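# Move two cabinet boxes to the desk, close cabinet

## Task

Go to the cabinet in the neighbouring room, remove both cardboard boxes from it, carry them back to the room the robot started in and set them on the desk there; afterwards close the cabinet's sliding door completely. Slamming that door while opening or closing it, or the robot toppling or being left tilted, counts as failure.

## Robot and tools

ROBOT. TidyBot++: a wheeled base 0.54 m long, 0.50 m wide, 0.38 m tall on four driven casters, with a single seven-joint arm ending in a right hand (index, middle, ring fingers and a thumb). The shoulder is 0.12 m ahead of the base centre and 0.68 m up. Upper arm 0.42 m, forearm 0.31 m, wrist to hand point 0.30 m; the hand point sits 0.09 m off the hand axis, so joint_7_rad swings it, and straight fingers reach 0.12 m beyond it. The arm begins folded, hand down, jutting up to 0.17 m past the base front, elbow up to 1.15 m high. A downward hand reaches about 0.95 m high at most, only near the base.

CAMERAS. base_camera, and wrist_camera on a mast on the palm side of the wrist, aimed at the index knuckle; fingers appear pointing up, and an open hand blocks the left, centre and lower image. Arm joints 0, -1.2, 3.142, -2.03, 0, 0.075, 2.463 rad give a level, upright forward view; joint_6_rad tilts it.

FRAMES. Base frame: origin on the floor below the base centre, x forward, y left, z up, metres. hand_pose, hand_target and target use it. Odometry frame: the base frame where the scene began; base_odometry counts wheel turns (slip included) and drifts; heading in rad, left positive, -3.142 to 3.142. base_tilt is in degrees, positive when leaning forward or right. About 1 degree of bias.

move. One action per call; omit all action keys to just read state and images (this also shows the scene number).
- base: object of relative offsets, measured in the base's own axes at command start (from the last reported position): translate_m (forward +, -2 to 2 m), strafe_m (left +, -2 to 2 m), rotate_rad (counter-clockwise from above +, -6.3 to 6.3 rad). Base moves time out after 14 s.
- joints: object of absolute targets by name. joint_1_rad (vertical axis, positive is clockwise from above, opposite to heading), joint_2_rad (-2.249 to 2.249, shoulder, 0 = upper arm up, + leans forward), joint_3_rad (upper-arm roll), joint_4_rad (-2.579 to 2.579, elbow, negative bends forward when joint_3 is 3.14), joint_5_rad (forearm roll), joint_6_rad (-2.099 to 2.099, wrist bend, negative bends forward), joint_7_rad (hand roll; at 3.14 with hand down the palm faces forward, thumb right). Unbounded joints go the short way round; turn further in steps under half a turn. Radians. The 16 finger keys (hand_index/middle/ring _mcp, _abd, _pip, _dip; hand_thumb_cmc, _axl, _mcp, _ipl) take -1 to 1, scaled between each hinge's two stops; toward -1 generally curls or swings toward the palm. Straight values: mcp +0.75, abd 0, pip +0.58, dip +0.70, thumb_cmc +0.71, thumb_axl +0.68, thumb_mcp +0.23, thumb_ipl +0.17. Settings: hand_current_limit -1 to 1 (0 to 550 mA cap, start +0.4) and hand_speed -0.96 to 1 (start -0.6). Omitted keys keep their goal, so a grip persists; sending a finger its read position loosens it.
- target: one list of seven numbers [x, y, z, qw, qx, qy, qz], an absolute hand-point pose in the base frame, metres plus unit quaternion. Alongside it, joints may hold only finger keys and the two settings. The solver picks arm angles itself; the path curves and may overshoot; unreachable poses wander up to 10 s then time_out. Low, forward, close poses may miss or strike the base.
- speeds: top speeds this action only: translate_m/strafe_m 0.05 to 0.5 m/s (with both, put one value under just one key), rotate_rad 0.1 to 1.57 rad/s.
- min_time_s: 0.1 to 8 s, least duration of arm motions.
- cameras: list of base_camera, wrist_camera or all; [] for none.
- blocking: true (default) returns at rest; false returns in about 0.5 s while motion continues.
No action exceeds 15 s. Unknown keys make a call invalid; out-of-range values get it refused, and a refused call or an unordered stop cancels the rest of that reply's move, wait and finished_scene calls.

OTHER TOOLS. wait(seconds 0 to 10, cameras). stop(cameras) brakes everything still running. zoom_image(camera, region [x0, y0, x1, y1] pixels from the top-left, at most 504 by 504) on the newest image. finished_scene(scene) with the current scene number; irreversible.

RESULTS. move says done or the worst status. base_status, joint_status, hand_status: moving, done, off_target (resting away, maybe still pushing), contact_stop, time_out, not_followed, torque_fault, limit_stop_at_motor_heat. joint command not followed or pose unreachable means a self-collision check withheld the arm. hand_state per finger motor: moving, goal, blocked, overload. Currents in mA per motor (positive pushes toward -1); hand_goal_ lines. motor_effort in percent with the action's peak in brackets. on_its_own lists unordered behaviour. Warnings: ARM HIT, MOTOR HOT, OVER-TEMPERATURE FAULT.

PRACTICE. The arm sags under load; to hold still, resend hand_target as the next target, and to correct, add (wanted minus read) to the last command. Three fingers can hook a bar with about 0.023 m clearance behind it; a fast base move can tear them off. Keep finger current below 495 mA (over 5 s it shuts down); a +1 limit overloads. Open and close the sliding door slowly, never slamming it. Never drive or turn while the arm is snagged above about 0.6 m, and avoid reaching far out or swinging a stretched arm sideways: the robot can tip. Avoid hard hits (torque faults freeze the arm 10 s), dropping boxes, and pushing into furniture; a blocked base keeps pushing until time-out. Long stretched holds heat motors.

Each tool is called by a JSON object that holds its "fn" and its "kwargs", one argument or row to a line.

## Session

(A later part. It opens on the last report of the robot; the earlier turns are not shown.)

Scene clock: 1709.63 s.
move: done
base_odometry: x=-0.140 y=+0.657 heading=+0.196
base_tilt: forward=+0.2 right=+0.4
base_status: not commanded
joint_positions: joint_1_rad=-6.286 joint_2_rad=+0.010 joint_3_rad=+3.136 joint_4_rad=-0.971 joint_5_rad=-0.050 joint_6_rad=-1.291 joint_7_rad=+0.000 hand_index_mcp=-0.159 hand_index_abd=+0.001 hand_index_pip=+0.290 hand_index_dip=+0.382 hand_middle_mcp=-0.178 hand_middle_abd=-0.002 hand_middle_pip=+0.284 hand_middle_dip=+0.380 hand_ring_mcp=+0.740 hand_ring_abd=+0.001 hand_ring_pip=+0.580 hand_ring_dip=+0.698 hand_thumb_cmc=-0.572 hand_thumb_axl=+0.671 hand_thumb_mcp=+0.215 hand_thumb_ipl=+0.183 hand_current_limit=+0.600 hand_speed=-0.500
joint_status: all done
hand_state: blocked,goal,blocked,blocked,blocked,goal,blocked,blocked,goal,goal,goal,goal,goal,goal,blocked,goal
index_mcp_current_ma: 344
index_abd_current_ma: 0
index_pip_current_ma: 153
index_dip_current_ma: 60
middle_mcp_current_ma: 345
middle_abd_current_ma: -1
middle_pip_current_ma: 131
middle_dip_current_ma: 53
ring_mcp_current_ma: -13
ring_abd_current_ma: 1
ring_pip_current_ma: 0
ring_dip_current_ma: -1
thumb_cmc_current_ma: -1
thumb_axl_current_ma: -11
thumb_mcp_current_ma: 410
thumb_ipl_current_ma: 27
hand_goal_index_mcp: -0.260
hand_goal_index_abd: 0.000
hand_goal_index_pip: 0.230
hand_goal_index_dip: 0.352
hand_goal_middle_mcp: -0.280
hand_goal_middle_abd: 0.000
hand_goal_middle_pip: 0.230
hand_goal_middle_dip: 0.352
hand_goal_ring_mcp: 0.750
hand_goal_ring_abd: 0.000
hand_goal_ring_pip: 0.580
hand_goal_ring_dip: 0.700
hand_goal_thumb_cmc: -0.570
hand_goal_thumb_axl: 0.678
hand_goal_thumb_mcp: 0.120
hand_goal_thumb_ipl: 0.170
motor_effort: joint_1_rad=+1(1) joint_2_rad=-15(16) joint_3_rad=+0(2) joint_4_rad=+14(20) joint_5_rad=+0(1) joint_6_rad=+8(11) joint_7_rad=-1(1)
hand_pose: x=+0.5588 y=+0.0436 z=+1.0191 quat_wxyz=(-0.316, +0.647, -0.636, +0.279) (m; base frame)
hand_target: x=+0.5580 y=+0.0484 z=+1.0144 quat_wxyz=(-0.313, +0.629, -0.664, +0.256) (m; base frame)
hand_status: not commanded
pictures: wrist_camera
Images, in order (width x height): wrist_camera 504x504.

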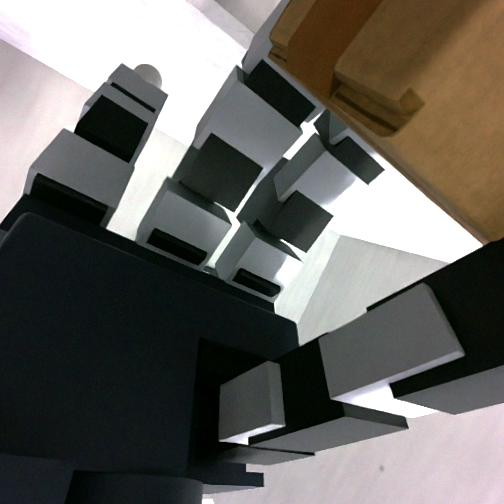

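{"fn": "move", "kwargs": {
  "joints": {"joint_2_rad":0.27,"joint_4_rad":-1.30,"joint_6_rad":-0.24},
  "min_time_s": 5,
  "cameras": ["wrist_camera"]
}}

Scene clock: 1744.17 s.
move: done
base_odometry: x=-0.140 y=+0.657 heading=+0.196
base_tilt: forward=+0.2 right=+0.4
base_status: not commanded
joint_positions: joint_1_rad=-6.286 joint_2_rad=+0.243 joint_3_rad=+3.136 joint_4_rad=-1.272 joint_5_rad=-0.050 joint_6_rad=-0.292 joint_7_rad=+0.000 hand_index_mcp=-0.159 hand_index_abd=+0.001 hand_index_pip=+0.290 hand_index_dip=+0.383 hand_middle_mcp=-0.178 hand_middle_abd=-0.002 hand_middle_pip=+0.284 hand_middle_dip=+0.380 hand_ring_mcp=+0.740 hand_ring_abd=+0.001 hand_ring_pip=+0.580 hand_ring_dip=+0.698 hand_thumb_cmc=-0.572 hand_thumb_axl=+0.671 hand_thumb_mcp=+0.215 hand_thumb_ipl=+0.183 hand_current_limit=+0.600 hand_speed=-0.500
joint_status: all done
hand_state: blocked,goal,blocked,blocked,blocked,goal,blocked,blocked,goal,goal,goal,goal,goal,goal,blocked,goal
index_mcp_current_ma: 344
index_abd_current_ma: 0
index_pip_current_ma: 153
index_dip_current_ma: 61
middle_mcp_current_ma: 345
middle_abd_current_ma: -1
middle_pip_current_ma: 131
middle_dip_current_ma: 53
ring_mcp_current_ma: -13
ring_abd_current_ma: 1
ring_pip_current_ma: 0
ring_dip_current_ma: -1
thumb_cmc_current_ma: -1
thumb_axl_current_ma: -11
thumb_mcp_current_ma: 410
thumb_ipl_current_ma: 27
hand_goal_index_mcp: -0.260
hand_goal_index_abd: 0.000
hand_goal_index_pip: 0.230
hand_goal_index_dip: 0.352
hand_goal_middle_mcp: -0.280
hand_goal_middle_abd: 0.000
hand_goal_middle_pip: 0.230
hand_goal_middle_dip: 0.352
hand_goal_ring_mcp: 0.750
hand_goal_ring_abd: 0.000
hand_goal_ring_pip: 0.580
hand_goal_ring_dip: 0.700
hand_goal_thumb_cmc: -0.570
hand_goal_thumb_axl: 0.678
hand_goal_thumb_mcp: 0.120
hand_goal_thumb_ipl: 0.170
motor_effort: joint_1_rad=+1(1) joint_2_rad=-26(27) joint_3_rad=+0(1) joint_4_rad=+18(19) joint_5_rad=-1(1) joint_6_rad=+10(11) joint_7_rad=-1(1)
hand_pose: x=+0.8069 y=+0.0381 z=+0.9562 quat_wxyz=(-0.454, +0.547, -0.563, +0.421) (m; base frame)
hand_target: x=+0.8184 y=+0.0415 z=+0.9370 quat_wxyz=(-0.467, +0.526, -0.584, +0.405) (m; base frame)
hand_status: not commanded
pictures: wrist_camera
Images, in order (width x height): wrist_camera 504x504.

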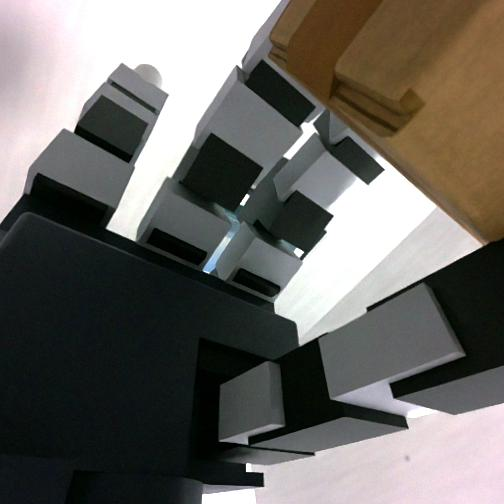

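{"fn": "move", "kwargs": {
  "base": {"translate_m":0.30},
  "speeds": {"translate_m":0.1},
  "cameras": ["all"]
}}

Scene clock: 1749.77 s.
move: done
base_odometry: x=+0.154 y=+0.715 heading=+0.196
base_tilt: forward=+0.2 right=+0.4
base_status: done
joint_positions: joint_1_rad=-6.286 joint_2_rad=+0.252 joint_3_rad=+3.136 joint_4_rad=-1.274 joint_5_rad=-0.050 joint_6_rad=-0.289 joint_7_rad=+0.000 hand_index_mcp=-0.159 hand_index_abd=+0.001 hand_index_pip=+0.290 hand_index_dip=+0.383 hand_middle_mcp=-0.178 hand_middle_abd=-0.002 hand_middle_pip=+0.284 hand_middle_dip=+0.380 hand_ring_mcp=+0.740 hand_ring_abd=+0.001 hand_ring_pip=+0.580 hand_ring_dip=+0.698 hand_thumb_cmc=-0.572 hand_thumb_axl=+0.671 hand_thumb_mcp=+0.215 hand_thumb_ipl=+0.183 hand_current_limit=+0.600 hand_speed=-0.500
joint_status: not commanded
hand_state: blocked,goal,blocked,blocked,blocked,goal,blocked,blocked,goal,goal,goal,goal,goal,goal,blocked,goal
index_mcp_current_ma: 344
index_abd_current_ma: 0
index_pip_current_ma: 153
index_dip_current_ma: 61
middle_mcp_current_ma: 345
middle_abd_current_ma: -1
middle_pip_current_ma: 131
middle_dip_current_ma: 53
ring_mcp_current_ma: -13
ring_abd_current_ma: 1
ring_pip_current_ma: 0
ring_dip_current_ma: -1
thumb_cmc_current_ma: -1
thumb_axl_current_ma: -11
thumb_mcp_current_ma: 410
thumb_ipl_current_ma: 28
hand_goal_index_mcp: -0.260
hand_goal_index_abd: 0.000
hand_goal_index_pip: 0.230
hand_goal_index_dip: 0.352
hand_goal_middle_mcp: -0.280
hand_goal_middle_abd: 0.000
hand_goal_middle_pip: 0.230
hand_goal_middle_dip: 0.352
hand_goal_ring_mcp: 0.750
hand_goal_ring_abd: 0.000
hand_goal_ring_pip: 0.580
hand_goal_ring_dip: 0.700
hand_goal_thumb_cmc: -0.570
hand_goal_thumb_axl: 0.678
hand_goal_thumb_mcp: 0.120
hand_goal_thumb_ipl: 0.170
motor_effort: joint_1_rad=+0(1) joint_2_rad=-26(28) joint_3_rad=+0(1) joint_4_rad=+18(20) joint_5_rad=-1(1) joint_6_rad=+10(11) joint_7_rad=-1(1)
hand_pose: x=+0.8096 y=+0.0380 z=+0.9498 quat_wxyz=(-0.452, +0.549, -0.565, +0.419) (m; base frame)
hand_target: x=+0.8184 y=+0.0415 z=+0.9370 quat_wxyz=(-0.467, +0.526, -0.584, +0.405) (m; base frame)
hand_status: not commanded
pictures: base_camera, wrist_camera
Images, in order (width x height): base_camera 644x364, wrist_camera 504x504.

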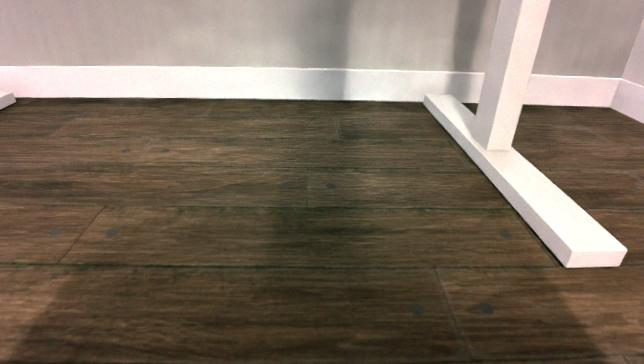

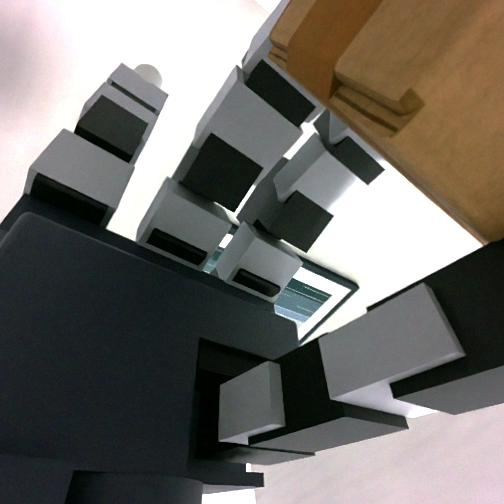

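{"fn": "move", "kwargs": {
  "base": {"translate_m":0.07},
  "speeds": {"translate_m":0.1}
}}

{"fn": "move", "kwargs": {
  "joints": {"joint_2_rad":0.285,"joint_4_rad":-1.511,"joint_6_rad":-0.035},
  "min_time_s": 4,
  "cameras": ["all"]
}}

Scene clock: 1758.23 s.
move: done
base_odometry: x=+0.223 y=+0.729 heading=+0.196
base_tilt: forward=+0.2 right=+0.4
base_status: done
joint_positions: joint_1_rad=-6.286 joint_2_rad=+0.256 joint_3_rad=+3.136 joint_4_rad=-1.274 joint_5_rad=-0.050 joint_6_rad=-0.287 joint_7_rad=+0.000 hand_index_mcp=-0.159 hand_index_abd=+0.001 hand_index_pip=+0.290 hand_index_dip=+0.383 hand_middle_mcp=-0.178 hand_middle_abd=-0.002 hand_middle_pip=+0.284 hand_middle_dip=+0.380 hand_ring_mcp=+0.740 hand_ring_abd=+0.001 hand_ring_pip=+0.580 hand_ring_dip=+0.698 hand_thumb_cmc=-0.572 hand_thumb_axl=+0.671 hand_thumb_mcp=+0.215 hand_thumb_ipl=+0.183 hand_current_limit=+0.600 hand_speed=-0.500
joint_status: not commanded
hand_state: blocked,goal,blocked,blocked,blocked,goal,blocked,blocked,goal,goal,goal,goal,goal,goal,blocked,goal
index_mcp_current_ma: 344
index_abd_current_ma: 0
index_pip_current_ma: 153
index_dip_current_ma: 61
middle_mcp_current_ma: 345
middle_abd_current_ma: -1
middle_pip_current_ma: 131
middle_dip_current_ma: 53
ring_mcp_current_ma: -13
ring_abd_current_ma: 1
ring_pip_current_ma: 0
ring_dip_current_ma: -1
thumb_cmc_current_ma: -1
thumb_axl_current_ma: -11
thumb_mcp_current_ma: 410
thumb_ipl_current_ma: 28
hand_goal_index_mcp: -0.260
hand_goal_index_abd: 0.000
hand_goal_index_pip: 0.230
hand_goal_index_dip: 0.352
hand_goal_middle_mcp: -0.280
hand_goal_middle_abd: 0.000
hand_goal_middle_pip: 0.230
hand_goal_middle_dip: 0.352
hand_goal_ring_mcp: 0.750
hand_goal_ring_abd: 0.000
hand_goal_ring_pip: 0.580
hand_goal_ring_dip: 0.700
hand_goal_thumb_cmc: -0.570
hand_goal_thumb_axl: 0.678
hand_goal_thumb_mcp: 0.120
hand_goal_thumb_ipl: 0.170
motor_effort: joint_1_rad=+0(1) joint_2_rad=-26(29) joint_3_rad=+0(1) joint_4_rad=+18(19) joint_5_rad=+0(1) joint_6_rad=+10(11) joint_7_rad=-1(1)
hand_pose: x=+0.8108 y=+0.0380 z=+0.9472 quat_wxyz=(-0.451, +0.549, -0.566, +0.418) (m; base frame)
hand_target: x=+0.8184 y=+0.0415 z=+0.9370 quat_wxyz=(-0.467, +0.526, -0.584, +0.405) (m; base frame)
hand_status: not commanded
pictures: none

Scene clock: 1762.53 s.
move: done
base_odometry: x=+0.223 y=+0.729 heading=+0.196
base_tilt: forward=+0.2 right=+0.4
base_status: not commanded
joint_positions: joint_1_rad=-6.286 joint_2_rad=+0.253 joint_3_rad=+3.136 joint_4_rad=-1.453 joint_5_rad=-0.050 joint_6_rad=-0.052 joint_7_rad=-0.004 hand_index_mcp=-0.166 hand_index_abd=+0.001 hand_index_pip=+0.290 hand_index_dip=+0.382 hand_middle_mcp=-0.181 hand_middle_abd=-0.001 hand_middle_pip=+0.284 hand_middle_dip=+0.376 hand_ring_mcp=+0.740 hand_ring_abd=+0.001 hand_ring_pip=+0.580 hand_ring_dip=+0.698 hand_thumb_cmc=-0.569 hand_thumb_axl=+0.669 hand_thumb_mcp=+0.187 hand_thumb_ipl=+0.186 hand_current_limit=+0.600 hand_speed=-0.500
joint_status: all done
hand_state: blocked,goal,blocked,blocked,blocked,goal,blocked,blocked,goal,goal,goal,goal,goal,goal,blocked,goal
index_mcp_current_ma: 310
index_abd_current_ma: 1
index_pip_current_ma: 153
index_dip_current_ma: 60
middle_mcp_current_ma: 332
middle_abd_current_ma: 0
middle_pip_current_ma: 131
middle_dip_current_ma: 42
ring_mcp_current_ma: -13
ring_abd_current_ma: 1
ring_pip_current_ma: 0
ring_dip_current_ma: -1
thumb_cmc_current_ma: 1
thumb_axl_current_ma: -14
thumb_mcp_current_ma: 257
thumb_ipl_current_ma: 37
hand_goal_index_mcp: -0.260
hand_goal_index_abd: 0.000
hand_goal_index_pip: 0.230
hand_goal_index_dip: 0.352
hand_goal_middle_mcp: -0.280
hand_goal_middle_abd: 0.000
hand_goal_middle_pip: 0.230
hand_goal_middle_dip: 0.352
hand_goal_ring_mcp: 0.750
hand_goal_ring_abd: 0.000
hand_goal_ring_pip: 0.580
hand_goal_ring_dip: 0.700
hand_goal_thumb_cmc: -0.570
hand_goal_thumb_axl: 0.678
hand_goal_thumb_mcp: 0.120
hand_goal_thumb_ipl: 0.170
on_its_own: hand_thumb_mcp moved -0.027 toward your old target +0.120
motor_effort: joint_1_rad=+1(1) joint_2_rad=-19(27) joint_3_rad=+1(2) joint_4_rad=+12(20) joint_5_rad=+0(1) joint_6_rad=+5(11) joint_7_rad=+0(1)
hand_pose: x=+0.8161 y=+0.0352 z=+0.9086 quat_wxyz=(-0.466, +0.532, -0.556, +0.436) (m; base frame)
hand_target: x=+0.8137 y=+0.0386 z=+0.8590 quat_wxyz=(-0.458, +0.528, -0.592, +0.402) (m; base frame)
hand_status: not commanded
pictures: base_camera, wrist_camera
Images, in order (width x height): base_camera 644x364, wrist_camera 504x504.

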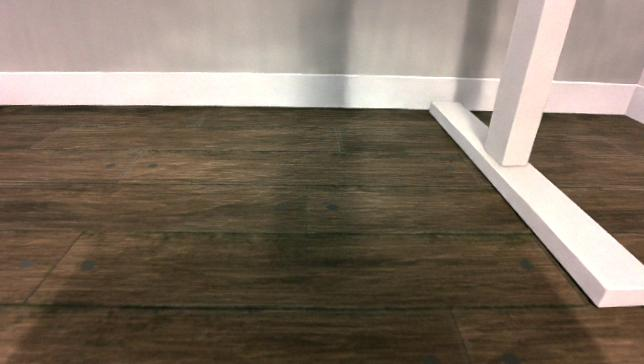

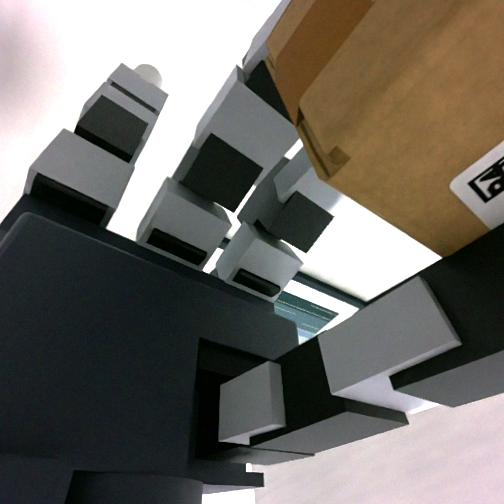

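{"fn": "move", "kwargs": {
  "joints": {"joint_2_rad":0.272,"joint_4_rad":-1.470,"joint_6_rad":-0.02},
  "min_time_s": 1.5,
  "cameras": ["wrist_camera"]
}}

Scene clock: 1774.67 s.
move: done
base_odometry: x=+0.223 y=+0.729 heading=+0.196
base_tilt: forward=+0.1 right=+0.4
base_status: not commanded
joint_positions: joint_1_rad=-6.286 joint_2_rad=+0.253 joint_3_rad=+3.136 joint_4_rad=-1.453 joint_5_rad=-0.050 joint_6_rad=-0.051 joint_7_rad=-0.004 hand_index_mcp=-0.166 hand_index_abd=+0.001 hand_index_pip=+0.290 hand_index_dip=+0.382 hand_middle_mcp=-0.181 hand_middle_abd=-0.001 hand_middle_pip=+0.284 hand_middle_dip=+0.376 hand_ring_mcp=+0.740 hand_ring_abd=+0.001 hand_ring_pip=+0.580 hand_ring_dip=+0.698 hand_thumb_cmc=-0.569 hand_thumb_axl=+0.669 hand_thumb_mcp=+0.187 hand_thumb_ipl=+0.186 hand_current_limit=+0.600 hand_speed=-0.500
joint_status: all done
hand_state: blocked,goal,blocked,blocked,blocked,goal,blocked,blocked,goal,goal,goal,goal,goal,goal,blocked,goal
index_mcp_current_ma: 310
index_abd_current_ma: 1
index_pip_current_ma: 153
index_dip_current_ma: 60
middle_mcp_current_ma: 332
middle_abd_current_ma: 0
middle_pip_current_ma: 131
middle_dip_current_ma: 42
ring_mcp_current_ma: -13
ring_abd_current_ma: 1
ring_pip_current_ma: 0
ring_dip_current_ma: -1
thumb_cmc_current_ma: 1
thumb_axl_current_ma: -14
thumb_mcp_current_ma: 257
thumb_ipl_current_ma: 37
hand_goal_index_mcp: -0.260
hand_goal_index_abd: 0.000
hand_goal_index_pip: 0.230
hand_goal_index_dip: 0.352
hand_goal_middle_mcp: -0.280
hand_goal_middle_abd: 0.000
hand_goal_middle_pip: 0.230
hand_goal_middle_dip: 0.352
hand_goal_ring_mcp: 0.750
hand_goal_ring_abd: 0.000
hand_goal_ring_pip: 0.580
hand_goal_ring_dip: 0.700
hand_goal_thumb_cmc: -0.570
hand_goal_thumb_axl: 0.678
hand_goal_thumb_mcp: 0.120
hand_goal_thumb_ipl: 0.170
motor_effort: joint_1_rad=+1(1) joint_2_rad=-20(21) joint_3_rad=+1(2) joint_4_rad=+14(16) joint_5_rad=+0(1) joint_6_rad=+7(8) joint_7_rad=+0(0)
hand_pose: x=+0.8162 y=+0.0351 z=+0.9089 quat_wxyz=(-0.466, +0.532, -0.556, +0.436) (m; base frame)
hand_target: x=+0.8219 y=+0.0384 z=+0.8962 quat_wxyz=(-0.478, +0.513, -0.576, +0.420) (m; base frame)
hand_status: not commanded
pictures: wrist_camera
Images, in order (width x height): wrist_camera 504x504.

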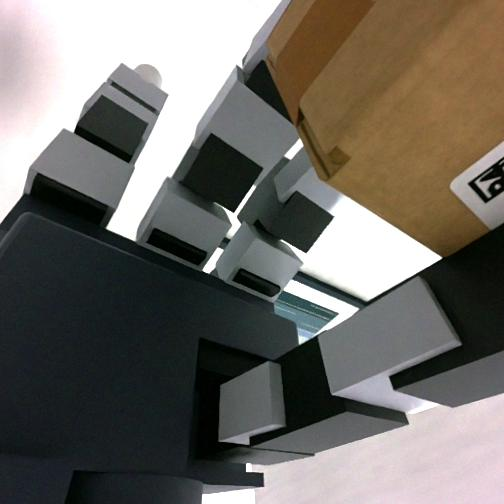

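{"fn": "move", "kwargs": {
  "joints": {"hand_index_mcp":0.05,"hand_middle_mcp":0.05,"hand_thumb_mcp":0.32},
  "cameras": ["all"]
}}

Scene clock: 1778.13 s.
move: done
base_odometry: x=+0.223 y=+0.729 heading=+0.196
base_tilt: forward=+0.2 right=+0.4
base_status: not commanded
joint_positions: joint_1_rad=-6.286 joint_2_rad=+0.257 joint_3_rad=+3.136 joint_4_rad=-1.453 joint_5_rad=-0.050 joint_6_rad=-0.051 joint_7_rad=-0.004 hand_index_mcp=+0.040 hand_index_abd=+0.001 hand_index_pip=+0.233 hand_index_dip=+0.355 hand_middle_mcp=+0.036 hand_middle_abd=-0.001 hand_middle_pip=+0.225 hand_middle_dip=+0.348 hand_ring_mcp=+0.740 hand_ring_abd=+0.001 hand_ring_pip=+0.580 hand_ring_dip=+0.698 hand_thumb_cmc=-0.569 hand_thumb_axl=+0.676 hand_thumb_mcp=+0.316 hand_thumb_ipl=+0.172 hand_current_limit=+0.600 hand_speed=-0.500
joint_status: all done
hand_state: goal,goal,goal,goal,goal,goal,goal,goal,goal,goal,goal,goal,goal,goal,goal,goal
index_mcp_current_ma: -14
index_abd_current_ma: 1
index_pip_current_ma: 2
index_dip_current_ma: 3
middle_mcp_current_ma: -21
middle_abd_current_ma: 0
middle_pip_current_ma: -5
middle_dip_current_ma: -3
ring_mcp_current_ma: -14
ring_abd_current_ma: 1
ring_pip_current_ma: 0
ring_dip_current_ma: -1
thumb_cmc_current_ma: 1
thumb_axl_current_ma: -2
thumb_mcp_current_ma: -5
thumb_ipl_current_ma: 2
hand_goal_index_mcp: 0.050
hand_goal_index_abd: 0.000
hand_goal_index_pip: 0.230
hand_goal_index_dip: 0.352
hand_goal_middle_mcp: 0.050
hand_goal_middle_abd: 0.000
hand_goal_middle_pip: 0.230
hand_goal_middle_dip: 0.352
hand_goal_ring_mcp: 0.750
hand_goal_ring_abd: 0.000
hand_goal_ring_pip: 0.580
hand_goal_ring_dip: 0.700
hand_goal_thumb_cmc: -0.570
hand_goal_thumb_axl: 0.678
hand_goal_thumb_mcp: 0.320
hand_goal_thumb_ipl: 0.170
motor_effort: joint_1_rad=+0(1) joint_2_rad=-25(26) joint_3_rad=+0(1) joint_4_rad=+17(18) joint_5_rad=+0(0) joint_6_rad=+9(10) joint_7_rad=-1(1)
hand_pose: x=+0.8169 y=+0.0351 z=+0.9062 quat_wxyz=(-0.465, +0.533, -0.557, +0.435) (m; base frame)
hand_target: x=+0.8219 y=+0.0384 z=+0.8962 quat_wxyz=(-0.478, +0.513, -0.576, +0.420) (m; base frame)
hand_status: not commanded
pictures: base_camera, wrist_camera
Images, in order (width x height): base_camera 644x364, wrist_camera 504x504.

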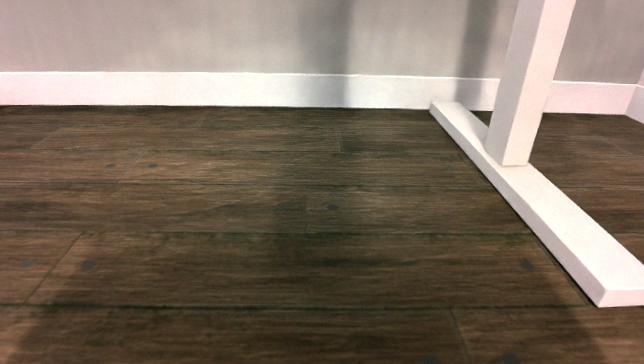

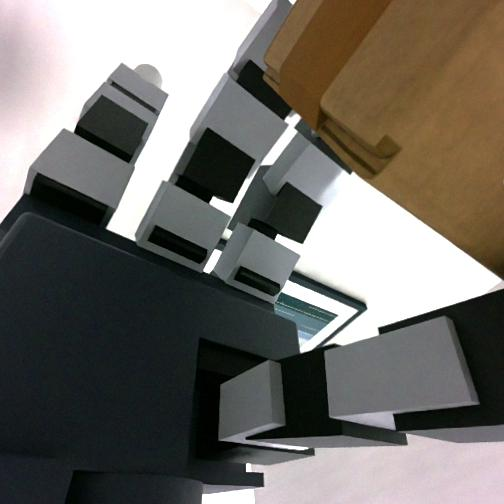

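{"fn": "move", "kwargs": {
  "joints": {"joint_2_rad":0.28,"joint_4_rad":-1.03,"joint_6_rad":-0.50},
  "min_time_s": 4,
  "cameras": ["wrist_camera"]
}}

Scene clock: 1788.80 s.
move: done
base_odometry: x=+0.223 y=+0.729 heading=+0.196
base_tilt: forward=+0.2 right=+0.4
base_status: not commanded
joint_positions: joint_1_rad=-6.286 joint_2_rad=+0.257 joint_3_rad=+3.136 joint_4_rad=-1.048 joint_5_rad=-0.050 joint_6_rad=-0.457 joint_7_rad=-0.004 hand_index_mcp=+0.040 hand_index_abd=+0.001 hand_index_pip=+0.233 hand_index_dip=+0.355 hand_middle_mcp=+0.038 hand_middle_abd=-0.001 hand_middle_pip=+0.226 hand_middle_dip=+0.349 hand_ring_mcp=+0.740 hand_ring_abd=+0.001 hand_ring_pip=+0.580 hand_ring_dip=+0.698 hand_thumb_cmc=-0.569 hand_thumb_axl=+0.676 hand_thumb_mcp=+0.316 hand_thumb_ipl=+0.172 hand_current_limit=+0.600 hand_speed=-0.500
joint_status: all done
hand_state: goal,goal,goal,goal,goal,goal,goal,goal,goal,goal,goal,goal,goal,goal,goal,goal
index_mcp_current_ma: -14
index_abd_current_ma: 1
index_pip_current_ma: 2
index_dip_current_ma: 3
middle_mcp_current_ma: -18
middle_abd_current_ma: 0
middle_pip_current_ma: -3
middle_dip_current_ma: -2
ring_mcp_current_ma: -14
ring_abd_current_ma: 1
ring_pip_current_ma: 0
ring_dip_current_ma: -1
thumb_cmc_current_ma: 1
thumb_axl_current_ma: -2
thumb_mcp_current_ma: -5
thumb_ipl_current_ma: 2
hand_goal_index_mcp: 0.050
hand_goal_index_abd: 0.000
hand_goal_index_pip: 0.230
hand_goal_index_dip: 0.352
hand_goal_middle_mcp: 0.050
hand_goal_middle_abd: 0.000
hand_goal_middle_pip: 0.230
hand_goal_middle_dip: 0.352
hand_goal_ring_mcp: 0.750
hand_goal_ring_abd: 0.000
hand_goal_ring_pip: 0.580
hand_goal_ring_dip: 0.700
hand_goal_thumb_cmc: -0.570
hand_goal_thumb_axl: 0.678
hand_goal_thumb_mcp: 0.320
hand_goal_thumb_ipl: 0.170
motor_effort: joint_1_rad=+0(1) joint_2_rad=-25(27) joint_3_rad=+0(1) joint_4_rad=+17(19) joint_5_rad=+0(1) joint_6_rad=+9(11) joint_7_rad=-1(1)
hand_pose: x=+0.8081 y=+0.0403 z=+1.0325 quat_wxyz=(-0.469, +0.539, -0.552, +0.430) (m; base frame)
hand_target: x=+0.8114 y=+0.0445 z=+1.0167 quat_wxyz=(-0.469, +0.530, -0.580, +0.402) (m; base frame)
hand_status: not commanded
pictures: wrist_camera
Images, in order (width x height): wrist_camera 504x504.

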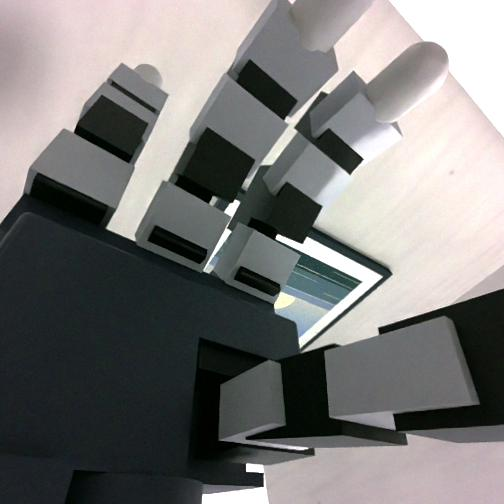

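{"fn": "move", "kwargs": {
  "base": {"translate_m":-0.5},
  "speeds": {"translate_m":0.25}
}}

{"fn": "move", "kwargs": {
  "joints": {"joint_1_rad":-0.1,"joint_2_rad":-1.2,"joint_4_rad":-2.03,"joint_6_rad":-0.35,"joint_7_rad":2.39,"hand_index_mcp":1,"hand_middle_mcp":1,"hand_ring_mcp":1,"hand_index_abd":-0.62,"hand_middle_abd":-0.62,"hand_ring_abd":-0.62,"hand_index_pip":0.58,"hand_middle_pip":0.58,"hand_index_dip":0.7,"hand_middle_dip":0.7,"hand_thumb_cmc":0.71,"hand_thumb_mcp":0.9,"hand_thumb_ipl":0.9},
  "min_time_s": 3,
  "cameras": ["wrist_camera","base_camera"]
}}

Scene clock: 1796.87 s.
move: done
base_odometry: x=-0.268 y=+0.632 heading=+0.196
base_tilt: forward=+0.2 right=+0.4
base_status: done
joint_positions: joint_1_rad=-6.286 joint_2_rad=+0.263 joint_3_rad=+3.136 joint_4_rad=-1.047 joint_5_rad=-0.050 joint_6_rad=-0.461 joint_7_rad=-0.004 hand_index_mcp=+0.040 hand_index_abd=+0.001 hand_index_pip=+0.233 hand_index_dip=+0.355 hand_middle_mcp=+0.040 hand_middle_abd=-0.001 hand_middle_pip=+0.227 hand_middle_dip=+0.349 hand_ring_mcp=+0.740 hand_ring_abd=+0.001 hand_ring_pip=+0.580 hand_ring_dip=+0.698 hand_thumb_cmc=-0.569 hand_thumb_axl=+0.676 hand_thumb_mcp=+0.316 hand_thumb_ipl=+0.172 hand_current_limit=+0.600 hand_speed=-0.500
joint_status: not commanded
hand_state: goal,goal,goal,goal,goal,goal,goal,goal,goal,goal,goal,goal,goal,goal,goal,goal
index_mcp_current_ma: -13
index_abd_current_ma: 1
index_pip_current_ma: 2
index_dip_current_ma: 3
middle_mcp_current_ma: -15
middle_abd_current_ma: 0
middle_pip_current_ma: -3
middle_dip_current_ma: -2
ring_mcp_current_ma: -14
ring_abd_current_ma: 1
ring_pip_current_ma: 0
ring_dip_current_ma: -1
thumb_cmc_current_ma: 0
thumb_axl_current_ma: -2
thumb_mcp_current_ma: -4
thumb_ipl_current_ma: 2
hand_goal_index_mcp: 0.050
hand_goal_index_abd: 0.000
hand_goal_index_pip: 0.230
hand_goal_index_dip: 0.352
hand_goal_middle_mcp: 0.050
hand_goal_middle_abd: 0.000
hand_goal_middle_pip: 0.230
hand_goal_middle_dip: 0.352
hand_goal_ring_mcp: 0.750
hand_goal_ring_abd: 0.000
hand_goal_ring_pip: 0.580
hand_goal_ring_dip: 0.700
hand_goal_thumb_cmc: -0.570
hand_goal_thumb_axl: 0.678
hand_goal_thumb_mcp: 0.320
hand_goal_thumb_ipl: 0.170
motor_effort: joint_1_rad=-1(2) joint_2_rad=-25(28) joint_3_rad=+0(2) joint_4_rad=+18(18) joint_5_rad=+0(1) joint_6_rad=+9(10) joint_7_rad=-1(1)
hand_pose: x=+0.8098 y=+0.0400 z=+1.0280 quat_wxyz=(-0.467, +0.541, -0.554, +0.428) (m; base frame)
hand_target: x=+0.8114 y=+0.0445 z=+1.0167 quat_wxyz=(-0.469, +0.530, -0.580, +0.402) (m; base frame)
hand_status: not commanded
pictures: none

Scene clock: 1800.53 s.
move: done
base_odometry: x=-0.268 y=+0.632 heading=+0.196
base_tilt: forward=+0.1 right=+0.4
base_status: not commanded
joint_positions: joint_1_rad=-6.366 joint_2_rad=-1.181 joint_3_rad=+3.136 joint_4_rad=-2.000 joint_5_rad=-0.050 joint_6_rad=-0.396 joint_7_rad=+2.317 hand_index_mcp=+1.000 hand_index_abd=-0.616 hand_index_pip=+0.579 hand_index_dip=+0.697 hand_middle_mcp=+1.000 hand_middle_abd=-0.616 hand_middle_pip=+0.579 hand_middle_dip=+0.697 hand_ring_mcp=+1.000 hand_ring_abd=-0.617 hand_ring_pip=+0.579 hand_ring_dip=+0.698 hand_thumb_cmc=+0.710 hand_thumb_axl=+0.678 hand_thumb_mcp=+0.896 hand_thumb_ipl=+0.897 hand_current_limit=+0.600 hand_speed=-0.500
joint_status: all done
hand_state: goal,goal,goal,goal,goal,goal,goal,goal,goal,goal,goal,goal,goal,goal,goal,goal
index_mcp_current_ma: 0
index_abd_current_ma: 3
index_pip_current_ma: 0
index_dip_current_ma: -2
middle_mcp_current_ma: 0
middle_abd_current_ma: 3
middle_pip_current_ma: 0
middle_dip_current_ma: -2
ring_mcp_current_ma: 0
ring_abd_current_ma: 2
ring_pip_current_ma: 0
ring_dip_current_ma: -1
thumb_cmc_current_ma: 0
thumb_axl_current_ma: 0
thumb_mcp_current_ma: -6
thumb_ipl_current_ma: -3
hand_goal_index_mcp: 1.000
hand_goal_index_abd: -0.620
hand_goal_index_pip: 0.580
hand_goal_index_dip: 0.700
hand_goal_middle_mcp: 1.000
hand_goal_middle_abd: -0.620
hand_goal_middle_pip: 0.580
hand_goal_middle_dip: 0.700
hand_goal_ring_mcp: 1.000
hand_goal_ring_abd: -0.620
hand_goal_ring_pip: 0.580
hand_goal_ring_dip: 0.700
hand_goal_thumb_cmc: 0.710
hand_goal_thumb_axl: 0.678
hand_goal_thumb_mcp: 0.900
hand_goal_thumb_ipl: 0.900
motor_effort: joint_1_rad=+0(1) joint_2_rad=+14(28) joint_3_rad=+2(2) joint_4_rad=+14(18) joint_5_rad=+0(1) joint_6_rad=+9(12) joint_7_rad=-1(2)
hand_pose: x=+0.2361 y=-0.0599 z=+1.1971 quat_wxyz=(+0.245, +0.524, +0.228, +0.784) (m; base frame)
hand_target: x=+0.2285 y=-0.0561 z=+1.2020 quat_wxyz=(+0.270, +0.500, +0.244, +0.786) (m; base frame)
hand_status: not commanded
pictures: base_camera, wrist_camera
Images, in order (width x height): base_camera 644x364, wrist_camera 504x504.

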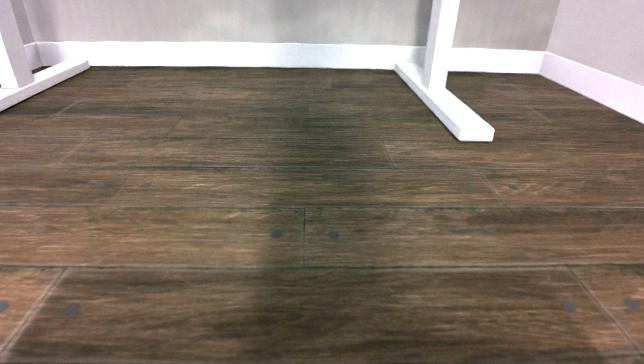

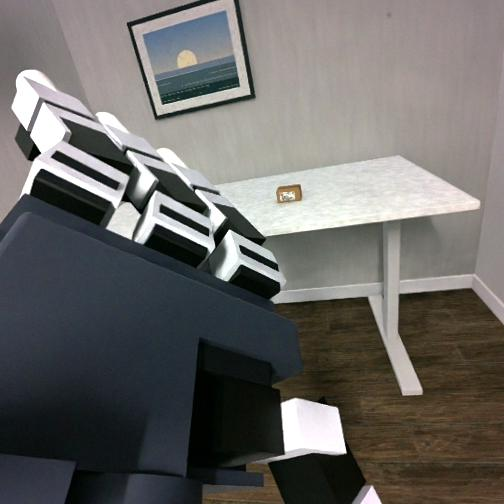

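{"fn": "move", "kwargs": {
  "base": {"translate_m":-0.57,"strafe_m":-0.50},
  "speeds": {"translate_m":0.3}
}}

{"fn": "move", "kwargs": {
  "base": {"rotate_rad":-1.571},
  "speeds": {"rotate_rad":0.7},
  "cameras": ["wrist_camera","base_camera"]
}}

Scene clock: 1811.97 s.
move: done
base_odometry: x=-0.729 y=+0.030 heading=+0.196
base_tilt: forward=+0.1 right=+0.4
base_status: done
joint_positions: joint_1_rad=-6.372 joint_2_rad=-1.185 joint_3_rad=+3.136 joint_4_rad=-2.005 joint_5_rad=-0.050 joint_6_rad=-0.393 joint_7_rad=+2.319 hand_index_mcp=+1.000 hand_index_abd=-0.616 hand_index_pip=+0.579 hand_index_dip=+0.697 hand_middle_mcp=+1.000 hand_middle_abd=-0.616 hand_middle_pip=+0.579 hand_middle_dip=+0.697 hand_ring_mcp=+1.000 hand_ring_abd=-0.617 hand_ring_pip=+0.580 hand_ring_dip=+0.698 hand_thumb_cmc=+0.711 hand_thumb_axl=+0.678 hand_thumb_mcp=+0.896 hand_thumb_ipl=+0.897 hand_current_limit=+0.600 hand_speed=-0.500
joint_status: not commanded
hand_state: goal,goal,goal,goal,goal,goal,goal,goal,goal,goal,goal,goal,goal,goal,goal,goal
index_mcp_current_ma: 0
index_abd_current_ma: 3
index_pip_current_ma: 0
index_dip_current_ma: -2
middle_mcp_current_ma: 0
middle_abd_current_ma: 3
middle_pip_current_ma: 0
middle_dip_current_ma: -2
ring_mcp_current_ma: 0
ring_abd_current_ma: 2
ring_pip_current_ma: 0
ring_dip_current_ma: -1
thumb_cmc_current_ma: 0
thumb_axl_current_ma: 0
thumb_mcp_current_ma: -6
thumb_ipl_current_ma: -3
hand_goal_index_mcp: 1.000
hand_goal_index_abd: -0.620
hand_goal_index_pip: 0.580
hand_goal_index_dip: 0.700
hand_goal_middle_mcp: 1.000
hand_goal_middle_abd: -0.620
hand_goal_middle_pip: 0.580
hand_goal_middle_dip: 0.700
hand_goal_ring_mcp: 1.000
hand_goal_ring_abd: -0.620
hand_goal_ring_pip: 0.580
hand_goal_ring_dip: 0.700
hand_goal_thumb_cmc: 0.710
hand_goal_thumb_axl: 0.678
hand_goal_thumb_mcp: 0.900
hand_goal_thumb_ipl: 0.900
motor_effort: joint_1_rad=+0(1) joint_2_rad=+14(16) joint_3_rad=+2(3) joint_4_rad=+14(16) joint_5_rad=+0(1) joint_6_rad=+8(10) joint_7_rad=-1(1)
hand_pose: x=+0.2355 y=-0.0593 z=+1.1961 quat_wxyz=(+0.243, +0.522, +0.229, +0.785) (m; base frame)
hand_target: x=+0.2285 y=-0.0561 z=+1.2020 quat_wxyz=(+0.270, +0.500, +0.244, +0.786) (m; base frame)
hand_status: not commanded
pictures: none

Scene clock: 1814.97 s.
move: done
base_odometry: x=-0.729 y=+0.030 heading=-1.374
base_tilt: forward=+0.2 right=+0.4
base_status: done
joint_positions: joint_1_rad=-6.372 joint_2_rad=-1.185 joint_3_rad=+3.136 joint_4_rad=-2.005 joint_5_rad=-0.050 joint_6_rad=-0.393 joint_7_rad=+2.319 hand_index_mcp=+1.000 hand_index_abd=-0.616 hand_index_pip=+0.579 hand_index_dip=+0.697 hand_middle_mcp=+1.000 hand_middle_abd=-0.616 hand_middle_pip=+0.579 hand_middle_dip=+0.697 hand_ring_mcp=+1.000 hand_ring_abd=-0.617 hand_ring_pip=+0.580 hand_ring_dip=+0.698 hand_thumb_cmc=+0.711 hand_thumb_axl=+0.678 hand_thumb_mcp=+0.896 hand_thumb_ipl=+0.897 hand_current_limit=+0.600 hand_speed=-0.500
joint_status: not commanded
hand_state: goal,goal,goal,goal,goal,goal,goal,goal,goal,goal,goal,goal,goal,goal,goal,goal
index_mcp_current_ma: 0
index_abd_current_ma: 3
index_pip_current_ma: 0
index_dip_current_ma: -2
middle_mcp_current_ma: 0
middle_abd_current_ma: 3
middle_pip_current_ma: 0
middle_dip_current_ma: -2
ring_mcp_current_ma: 0
ring_abd_current_ma: 2
ring_pip_current_ma: 0
ring_dip_current_ma: -1
thumb_cmc_current_ma: 0
thumb_axl_current_ma: 0
thumb_mcp_current_ma: -6
thumb_ipl_current_ma: -3
hand_goal_index_mcp: 1.000
hand_goal_index_abd: -0.620
hand_goal_index_pip: 0.580
hand_goal_index_dip: 0.700
hand_goal_middle_mcp: 1.000
hand_goal_middle_abd: -0.620
hand_goal_middle_pip: 0.580
hand_goal_middle_dip: 0.700
hand_goal_ring_mcp: 1.000
hand_goal_ring_abd: -0.620
hand_goal_ring_pip: 0.580
hand_goal_ring_dip: 0.700
hand_goal_thumb_cmc: 0.710
hand_goal_thumb_axl: 0.678
hand_goal_thumb_mcp: 0.900
hand_goal_thumb_ipl: 0.900
motor_effort: joint_1_rad=+0(1) joint_2_rad=+14(15) joint_3_rad=+1(3) joint_4_rad=+14(15) joint_5_rad=-1(1) joint_6_rad=+9(10) joint_7_rad=-1(1)
hand_pose: x=+0.2355 y=-0.0593 z=+1.1962 quat_wxyz=(+0.243, +0.522, +0.229, +0.785) (m; base frame)
hand_target: x=+0.2285 y=-0.0561 z=+1.2020 quat_wxyz=(+0.270, +0.500, +0.244, +0.786) (m; base frame)
hand_status: not commanded
pictures: base_camera, wrist_camera
Images, in order (width x height): base_camera 644x364, wrist_camera 504x504.

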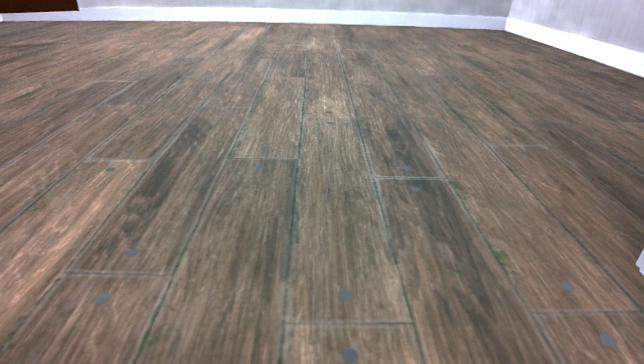

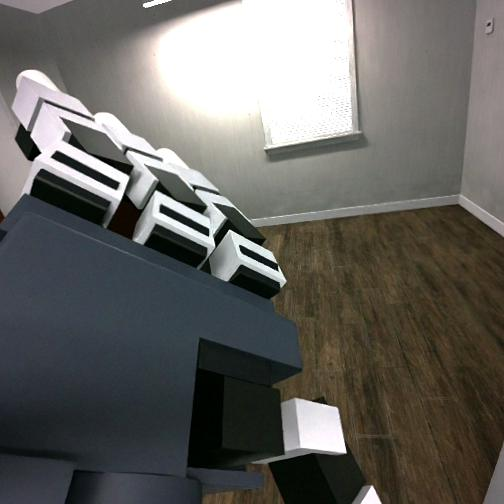

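{"fn": "move", "kwargs": {
  "base": {"translate_m":1.9,"strafe_m":-0.04},
  "speeds": {"translate_m":0.3},
  "cameras": ["base_camera"]
}}

{"fn": "move", "kwargs": {
  "base": {"rotate_rad":1.621},
  "speeds": {"rotate_rad":0.7},
  "cameras": ["wrist_camera","base_camera"]
}}

Scene clock: 1833.57 s.
move: done
base_odometry: x=-0.398 y=-1.841 heading=-1.375
base_tilt: forward=+0.1 right=+0.4
base_status: done
joint_positions: joint_1_rad=-6.372 joint_2_rad=-1.187 joint_3_rad=+3.136 joint_4_rad=-2.007 joint_5_rad=-0.050 joint_6_rad=-0.392 joint_7_rad=+2.319 hand_index_mcp=+1.000 hand_index_abd=-0.616 hand_index_pip=+0.579 hand_index_dip=+0.697 hand_middle_mcp=+1.000 hand_middle_abd=-0.616 hand_middle_pip=+0.579 hand_middle_dip=+0.697 hand_ring_mcp=+1.000 hand_ring_abd=-0.617 hand_ring_pip=+0.580 hand_ring_dip=+0.698 hand_thumb_cmc=+0.711 hand_thumb_axl=+0.678 hand_thumb_mcp=+0.896 hand_thumb_ipl=+0.897 hand_current_limit=+0.600 hand_speed=-0.500
joint_status: not commanded
hand_state: goal,goal,goal,goal,goal,goal,goal,goal,goal,goal,goal,goal,goal,goal,goal,goal
index_mcp_current_ma: 0
index_abd_current_ma: 3
index_pip_current_ma: 0
index_dip_current_ma: -2
middle_mcp_current_ma: 0
middle_abd_current_ma: 3
middle_pip_current_ma: 0
middle_dip_current_ma: -2
ring_mcp_current_ma: 0
ring_abd_current_ma: 2
ring_pip_current_ma: 0
ring_dip_current_ma: -1
thumb_cmc_current_ma: 0
thumb_axl_current_ma: 0
thumb_mcp_current_ma: -6
thumb_ipl_current_ma: -3
hand_goal_index_mcp: 1.000
hand_goal_index_abd: -0.620
hand_goal_index_pip: 0.580
hand_goal_index_dip: 0.700
hand_goal_middle_mcp: 1.000
hand_goal_middle_abd: -0.620
hand_goal_middle_pip: 0.580
hand_goal_middle_dip: 0.700
hand_goal_ring_mcp: 1.000
hand_goal_ring_abd: -0.620
hand_goal_ring_pip: 0.580
hand_goal_ring_dip: 0.700
hand_goal_thumb_cmc: 0.710
hand_goal_thumb_axl: 0.678
hand_goal_thumb_mcp: 0.900
hand_goal_thumb_ipl: 0.900
motor_effort: joint_1_rad=+0(1) joint_2_rad=+14(17) joint_3_rad=+2(2) joint_4_rad=+14(15) joint_5_rad=-1(1) joint_6_rad=+9(10) joint_7_rad=-1(1)
hand_pose: x=+0.2350 y=-0.0593 z=+1.1959 quat_wxyz=(+0.243, +0.521, +0.229, +0.785) (m; base frame)
hand_target: x=+0.2285 y=-0.0561 z=+1.2020 quat_wxyz=(+0.270, +0.500, +0.244, +0.786) (m; base frame)
hand_status: not commanded
pictures: base_camera
Images, in order (width x height): base_camera 644x364.

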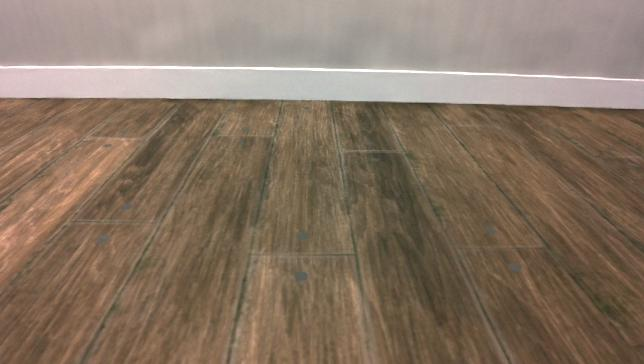

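Scene clock: 1836.63 s.
move: done
base_odometry: x=-0.398 y=-1.841 heading=+0.246
base_tilt: forward=+0.1 right=+0.4
base_status: done
joint_positions: joint_1_rad=-6.373 joint_2_rad=-1.187 joint_3_rad=+3.136 joint_4_rad=-2.007 joint_5_rad=-0.050 joint_6_rad=-0.392 joint_7_rad=+2.319 hand_index_mcp=+1.000 hand_index_abd=-0.616 hand_index_pip=+0.579 hand_index_dip=+0.697 hand_middle_mcp=+1.000 hand_middle_abd=-0.616 hand_middle_pip=+0.579 hand_middle_dip=+0.697 hand_ring_mcp=+1.000 hand_ring_abd=-0.617 hand_ring_pip=+0.580 hand_ring_dip=+0.698 hand_thumb_cmc=+0.711 hand_thumb_axl=+0.678 hand_thumb_mcp=+0.896 hand_thumb_ipl=+0.897 hand_current_limit=+0.600 hand_speed=-0.500
joint_status: not commanded
hand_state: goal,goal,goal,goal,goal,goal,goal,goal,goal,goal,goal,goal,goal,goal,goal,goal
index_mcp_current_ma: 0
index_abd_current_ma: 3
index_pip_current_ma: 0
index_dip_current_ma: -2
middle_mcp_current_ma: 0
middle_abd_current_ma: 3
middle_pip_current_ma: 0
middle_dip_current_ma: -2
ring_mcp_current_ma: 0
ring_abd_current_ma: 2
ring_pip_current_ma: 0
ring_dip_current_ma: -1
thumb_cmc_current_ma: 0
thumb_axl_current_ma: 0
thumb_mcp_current_ma: -6
thumb_ipl_current_ma: -3
hand_goal_index_mcp: 1.000
hand_goal_index_abd: -0.620
hand_goal_index_pip: 0.580
hand_goal_index_dip: 0.700
hand_goal_middle_mcp: 1.000
hand_goal_middle_abd: -0.620
hand_goal_middle_pip: 0.580
hand_goal_middle_dip: 0.700
hand_goal_ring_mcp: 1.000
hand_goal_ring_abd: -0.620
hand_goal_ring_pip: 0.580
hand_goal_ring_dip: 0.700
hand_goal_thumb_cmc: 0.710
hand_goal_thumb_axl: 0.678
hand_goal_thumb_mcp: 0.900
hand_goal_thumb_ipl: 0.900
motor_effort: joint_1_rad=+0(1) joint_2_rad=+14(15) joint_3_rad=+1(2) joint_4_rad=+13(15) joint_5_rad=+0(1) joint_6_rad=+9(10) joint_7_rad=+0(1)
hand_pose: x=+0.2350 y=-0.0593 z=+1.1959 quat_wxyz=(+0.243, +0.521, +0.229, +0.785) (m; base frame)
hand_target: x=+0.2285 y=-0.0561 z=+1.2020 quat_wxyz=(+0.270, +0.500, +0.244, +0.786) (m; base frame)
hand_status: not commanded
pictures: base_camera, wrist_camera
Images, in order (width x height): base_camera 644x364, wrist_camera 504x504.

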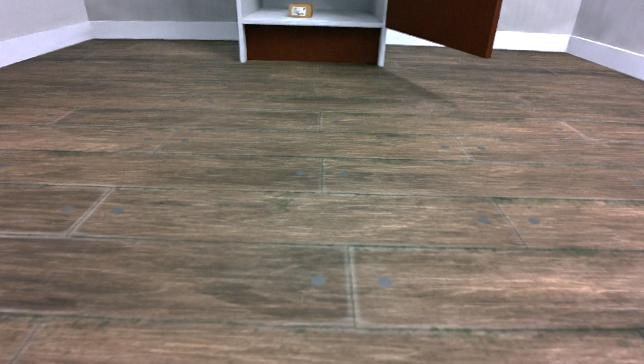

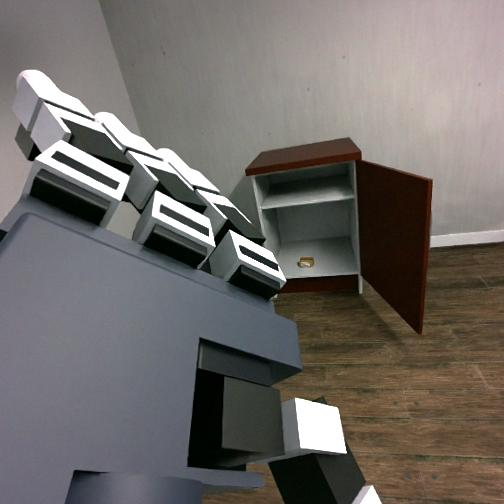

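{"fn": "move", "kwargs": {
  "base": {"translate_m":0.72,"strafe_m":0.02},
  "speeds": {"translate_m":0.25},
  "joints": {"joint_1_rad":0.0,"joint_2_rad":0.0,"joint_3_rad":3.135,"joint_4_rad":-2.03,"joint_5_rad":-0.05,"joint_6_rad":0.8,"joint_7_rad":-0.07,"hand_index_abd":0,"hand_middle_abd":0,"hand_ring_abd":0,"hand_thumb_mcp":0.23,"hand_thumb_ipl":0.17},
  "min_time_s": 3
}}

{"fn": "move", "kwargs": {
  "joints": {"joint_1_rad":0.0,"joint_2_rad":1.442,"joint_3_rad":3.135,"joint_4_rad":-1.341,"joint_5_rad":-0.05,"joint_6_rad":0.970,"joint_7_rad":-0.07,"hand_thumb_cmc":-0.571,"hand_index_mcp":0.75,"hand_middle_mcp":0.75,"hand_ring_mcp":0.75,"hand_index_pip":0.23,"hand_index_dip":0.352,"hand_middle_pip":0.23,"hand_middle_dip":0.352},
  "min_time_s": 3,
  "cameras": ["all"]
}}

{"fn": "zoom_image", "kwargs": {
  "camera": "base_camera",
  "region": [180, 0, 420, 130]
}}

Scene clock: 1847.80 s.
move: done
base_odometry: x=+0.296 y=-1.646 heading=+0.247
base_tilt: forward=+0.2 right=+0.4
base_status: done
joint_positions: joint_1_rad=-6.300 joint_2_rad=-0.011 joint_3_rad=+3.136 joint_4_rad=-2.007 joint_5_rad=-0.050 joint_6_rad=+0.753 joint_7_rad=+0.003 hand_index_mcp=+0.995 hand_index_abd=+0.001 hand_index_pip=+0.579 hand_index_dip=+0.697 hand_middle_mcp=+0.994 hand_middle_abd=+0.001 hand_middle_pip=+0.579 hand_middle_dip=+0.697 hand_ring_mcp=+0.993 hand_ring_abd=+0.001 hand_ring_pip=+0.580 hand_ring_dip=+0.698 hand_thumb_cmc=+0.703 hand_thumb_axl=+0.678 hand_thumb_mcp=+0.234 hand_thumb_ipl=+0.173 hand_current_limit=+0.600 hand_speed=-0.500
joint_status: all done
hand_state: goal,goal,goal,goal,goal,goal,goal,goal,goal,goal,goal,goal,goal,goal,goal,goal
index_mcp_current_ma: -6
index_abd_current_ma: 1
index_pip_current_ma: 0
index_dip_current_ma: -2
middle_mcp_current_ma: -7
middle_abd_current_ma: 1
middle_pip_current_ma: 0
middle_dip_current_ma: -2
ring_mcp_current_ma: -8
ring_abd_current_ma: 1
ring_pip_current_ma: 0
ring_dip_current_ma: -1
thumb_cmc_current_ma: -9
thumb_axl_current_ma: 0
thumb_mcp_current_ma: 5
thumb_ipl_current_ma: 3
hand_goal_index_mcp: 1.000
hand_goal_index_abd: 0.000
hand_goal_index_pip: 0.580
hand_goal_index_dip: 0.700
hand_goal_middle_mcp: 1.000
hand_goal_middle_abd: 0.000
hand_goal_middle_pip: 0.580
hand_goal_middle_dip: 0.700
hand_goal_ring_mcp: 1.000
hand_goal_ring_abd: 0.000
hand_goal_ring_pip: 0.580
hand_goal_ring_dip: 0.700
hand_goal_thumb_cmc: 0.710
hand_goal_thumb_axl: 0.678
hand_goal_thumb_mcp: 0.230
hand_goal_thumb_ipl: 0.170
motor_effort: joint_1_rad=+0(1) joint_2_rad=-16(20) joint_3_rad=+0(3) joint_4_rad=+16(19) joint_5_rad=+0(1) joint_6_rad=+9(11) joint_7_rad=+0(2)
hand_pose: x=+0.7133 y=+0.0300 z=+0.9905 quat_wxyz=(-0.584, +0.400, -0.424, +0.566) (m; base frame)
hand_target: x=+0.7130 y=+0.0259 z=+0.9867 quat_wxyz=(-0.602, +0.377, -0.437, +0.552) (m; base frame)
hand_status: not commanded
pictures: none

Scene clock: 1851.33 s.
move: done
base_odometry: x=+0.296 y=-1.646 heading=+0.247
base_tilt: forward=+0.2 right=+0.5
base_status: not commanded
joint_positions: joint_1_rad=-6.300 joint_2_rad=+1.409 joint_3_rad=+3.136 joint_4_rad=-1.358 joint_5_rad=-0.050 joint_6_rad=+0.924 joint_7_rad=+0.001 hand_index_mcp=+0.743 hand_index_abd=+0.001 hand_index_pip=+0.230 hand_index_dip=+0.355 hand_middle_mcp=+0.742 hand_middle_abd=+0.001 hand_middle_pip=+0.230 hand_middle_dip=+0.355 hand_ring_mcp=+0.741 hand_ring_abd=+0.001 hand_ring_pip=+0.580 hand_ring_dip=+0.698 hand_thumb_cmc=-0.569 hand_thumb_axl=+0.678 hand_thumb_mcp=+0.231 hand_thumb_ipl=+0.172 hand_current_limit=+0.600 hand_speed=-0.500
joint_status: all done
hand_state: goal,goal,goal,goal,goal,goal,goal,goal,goal,goal,goal,goal,goal,goal,goal,goal
index_mcp_current_ma: -9
index_abd_current_ma: 1
index_pip_current_ma: 0
index_dip_current_ma: 2
middle_mcp_current_ma: -10
middle_abd_current_ma: 1
middle_pip_current_ma: 0
middle_dip_current_ma: 2
ring_mcp_current_ma: -13
ring_abd_current_ma: 1
ring_pip_current_ma: 0
ring_dip_current_ma: -1
thumb_cmc_current_ma: 1
thumb_axl_current_ma: 0
thumb_mcp_current_ma: 1
thumb_ipl_current_ma: 2
hand_goal_index_mcp: 0.750
hand_goal_index_abd: 0.000
hand_goal_index_pip: 0.230
hand_goal_index_dip: 0.352
hand_goal_middle_mcp: 0.750
hand_goal_middle_abd: 0.000
hand_goal_middle_pip: 0.230
hand_goal_middle_dip: 0.352
hand_goal_ring_mcp: 0.750
hand_goal_ring_abd: 0.000
hand_goal_ring_pip: 0.580
hand_goal_ring_dip: 0.700
hand_goal_thumb_cmc: -0.570
hand_goal_thumb_axl: 0.678
hand_goal_thumb_mcp: 0.230
hand_goal_thumb_ipl: 0.170
motor_effort: joint_1_rad=+0(1) joint_2_rad=-39(43) joint_3_rad=+0(2) joint_4_rad=+8(17) joint_5_rad=+0(1) joint_6_rad=+9(11) joint_7_rad=-1(2)
hand_pose: x=+0.9173 y=+0.0305 z=+0.2948 quat_wxyz=(-0.428, +0.550, -0.576, +0.427) (m; base frame)
hand_target: x=+0.9204 y=+0.0231 z=+0.2890 quat_wxyz=(-0.448, +0.518, -0.593, +0.424) (m; base frame)
hand_status: not commanded
pictures: base_camera, wrist_camera
Images, in order (width x height): base_camera 644x364, wrist_camera 504x504.

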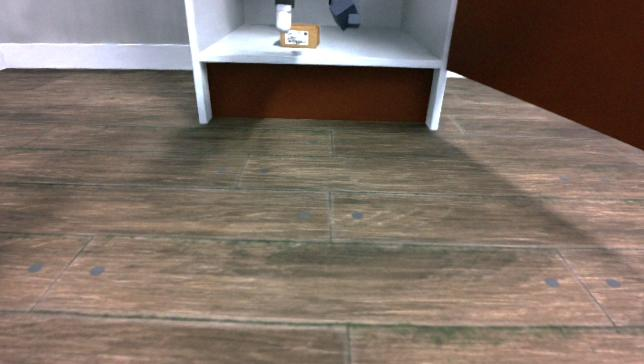

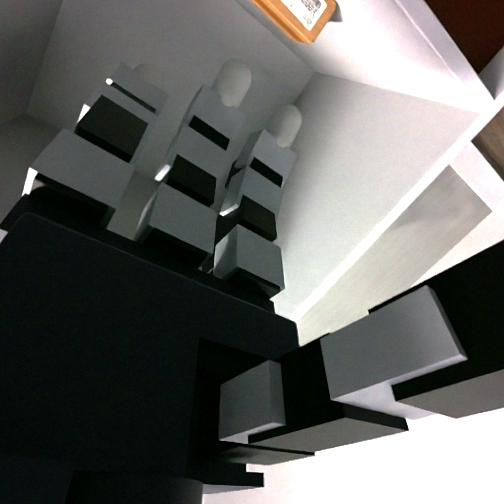

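Scaled by 2.100.

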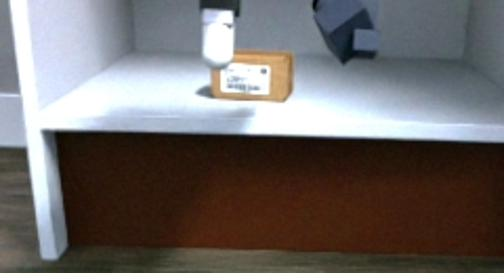

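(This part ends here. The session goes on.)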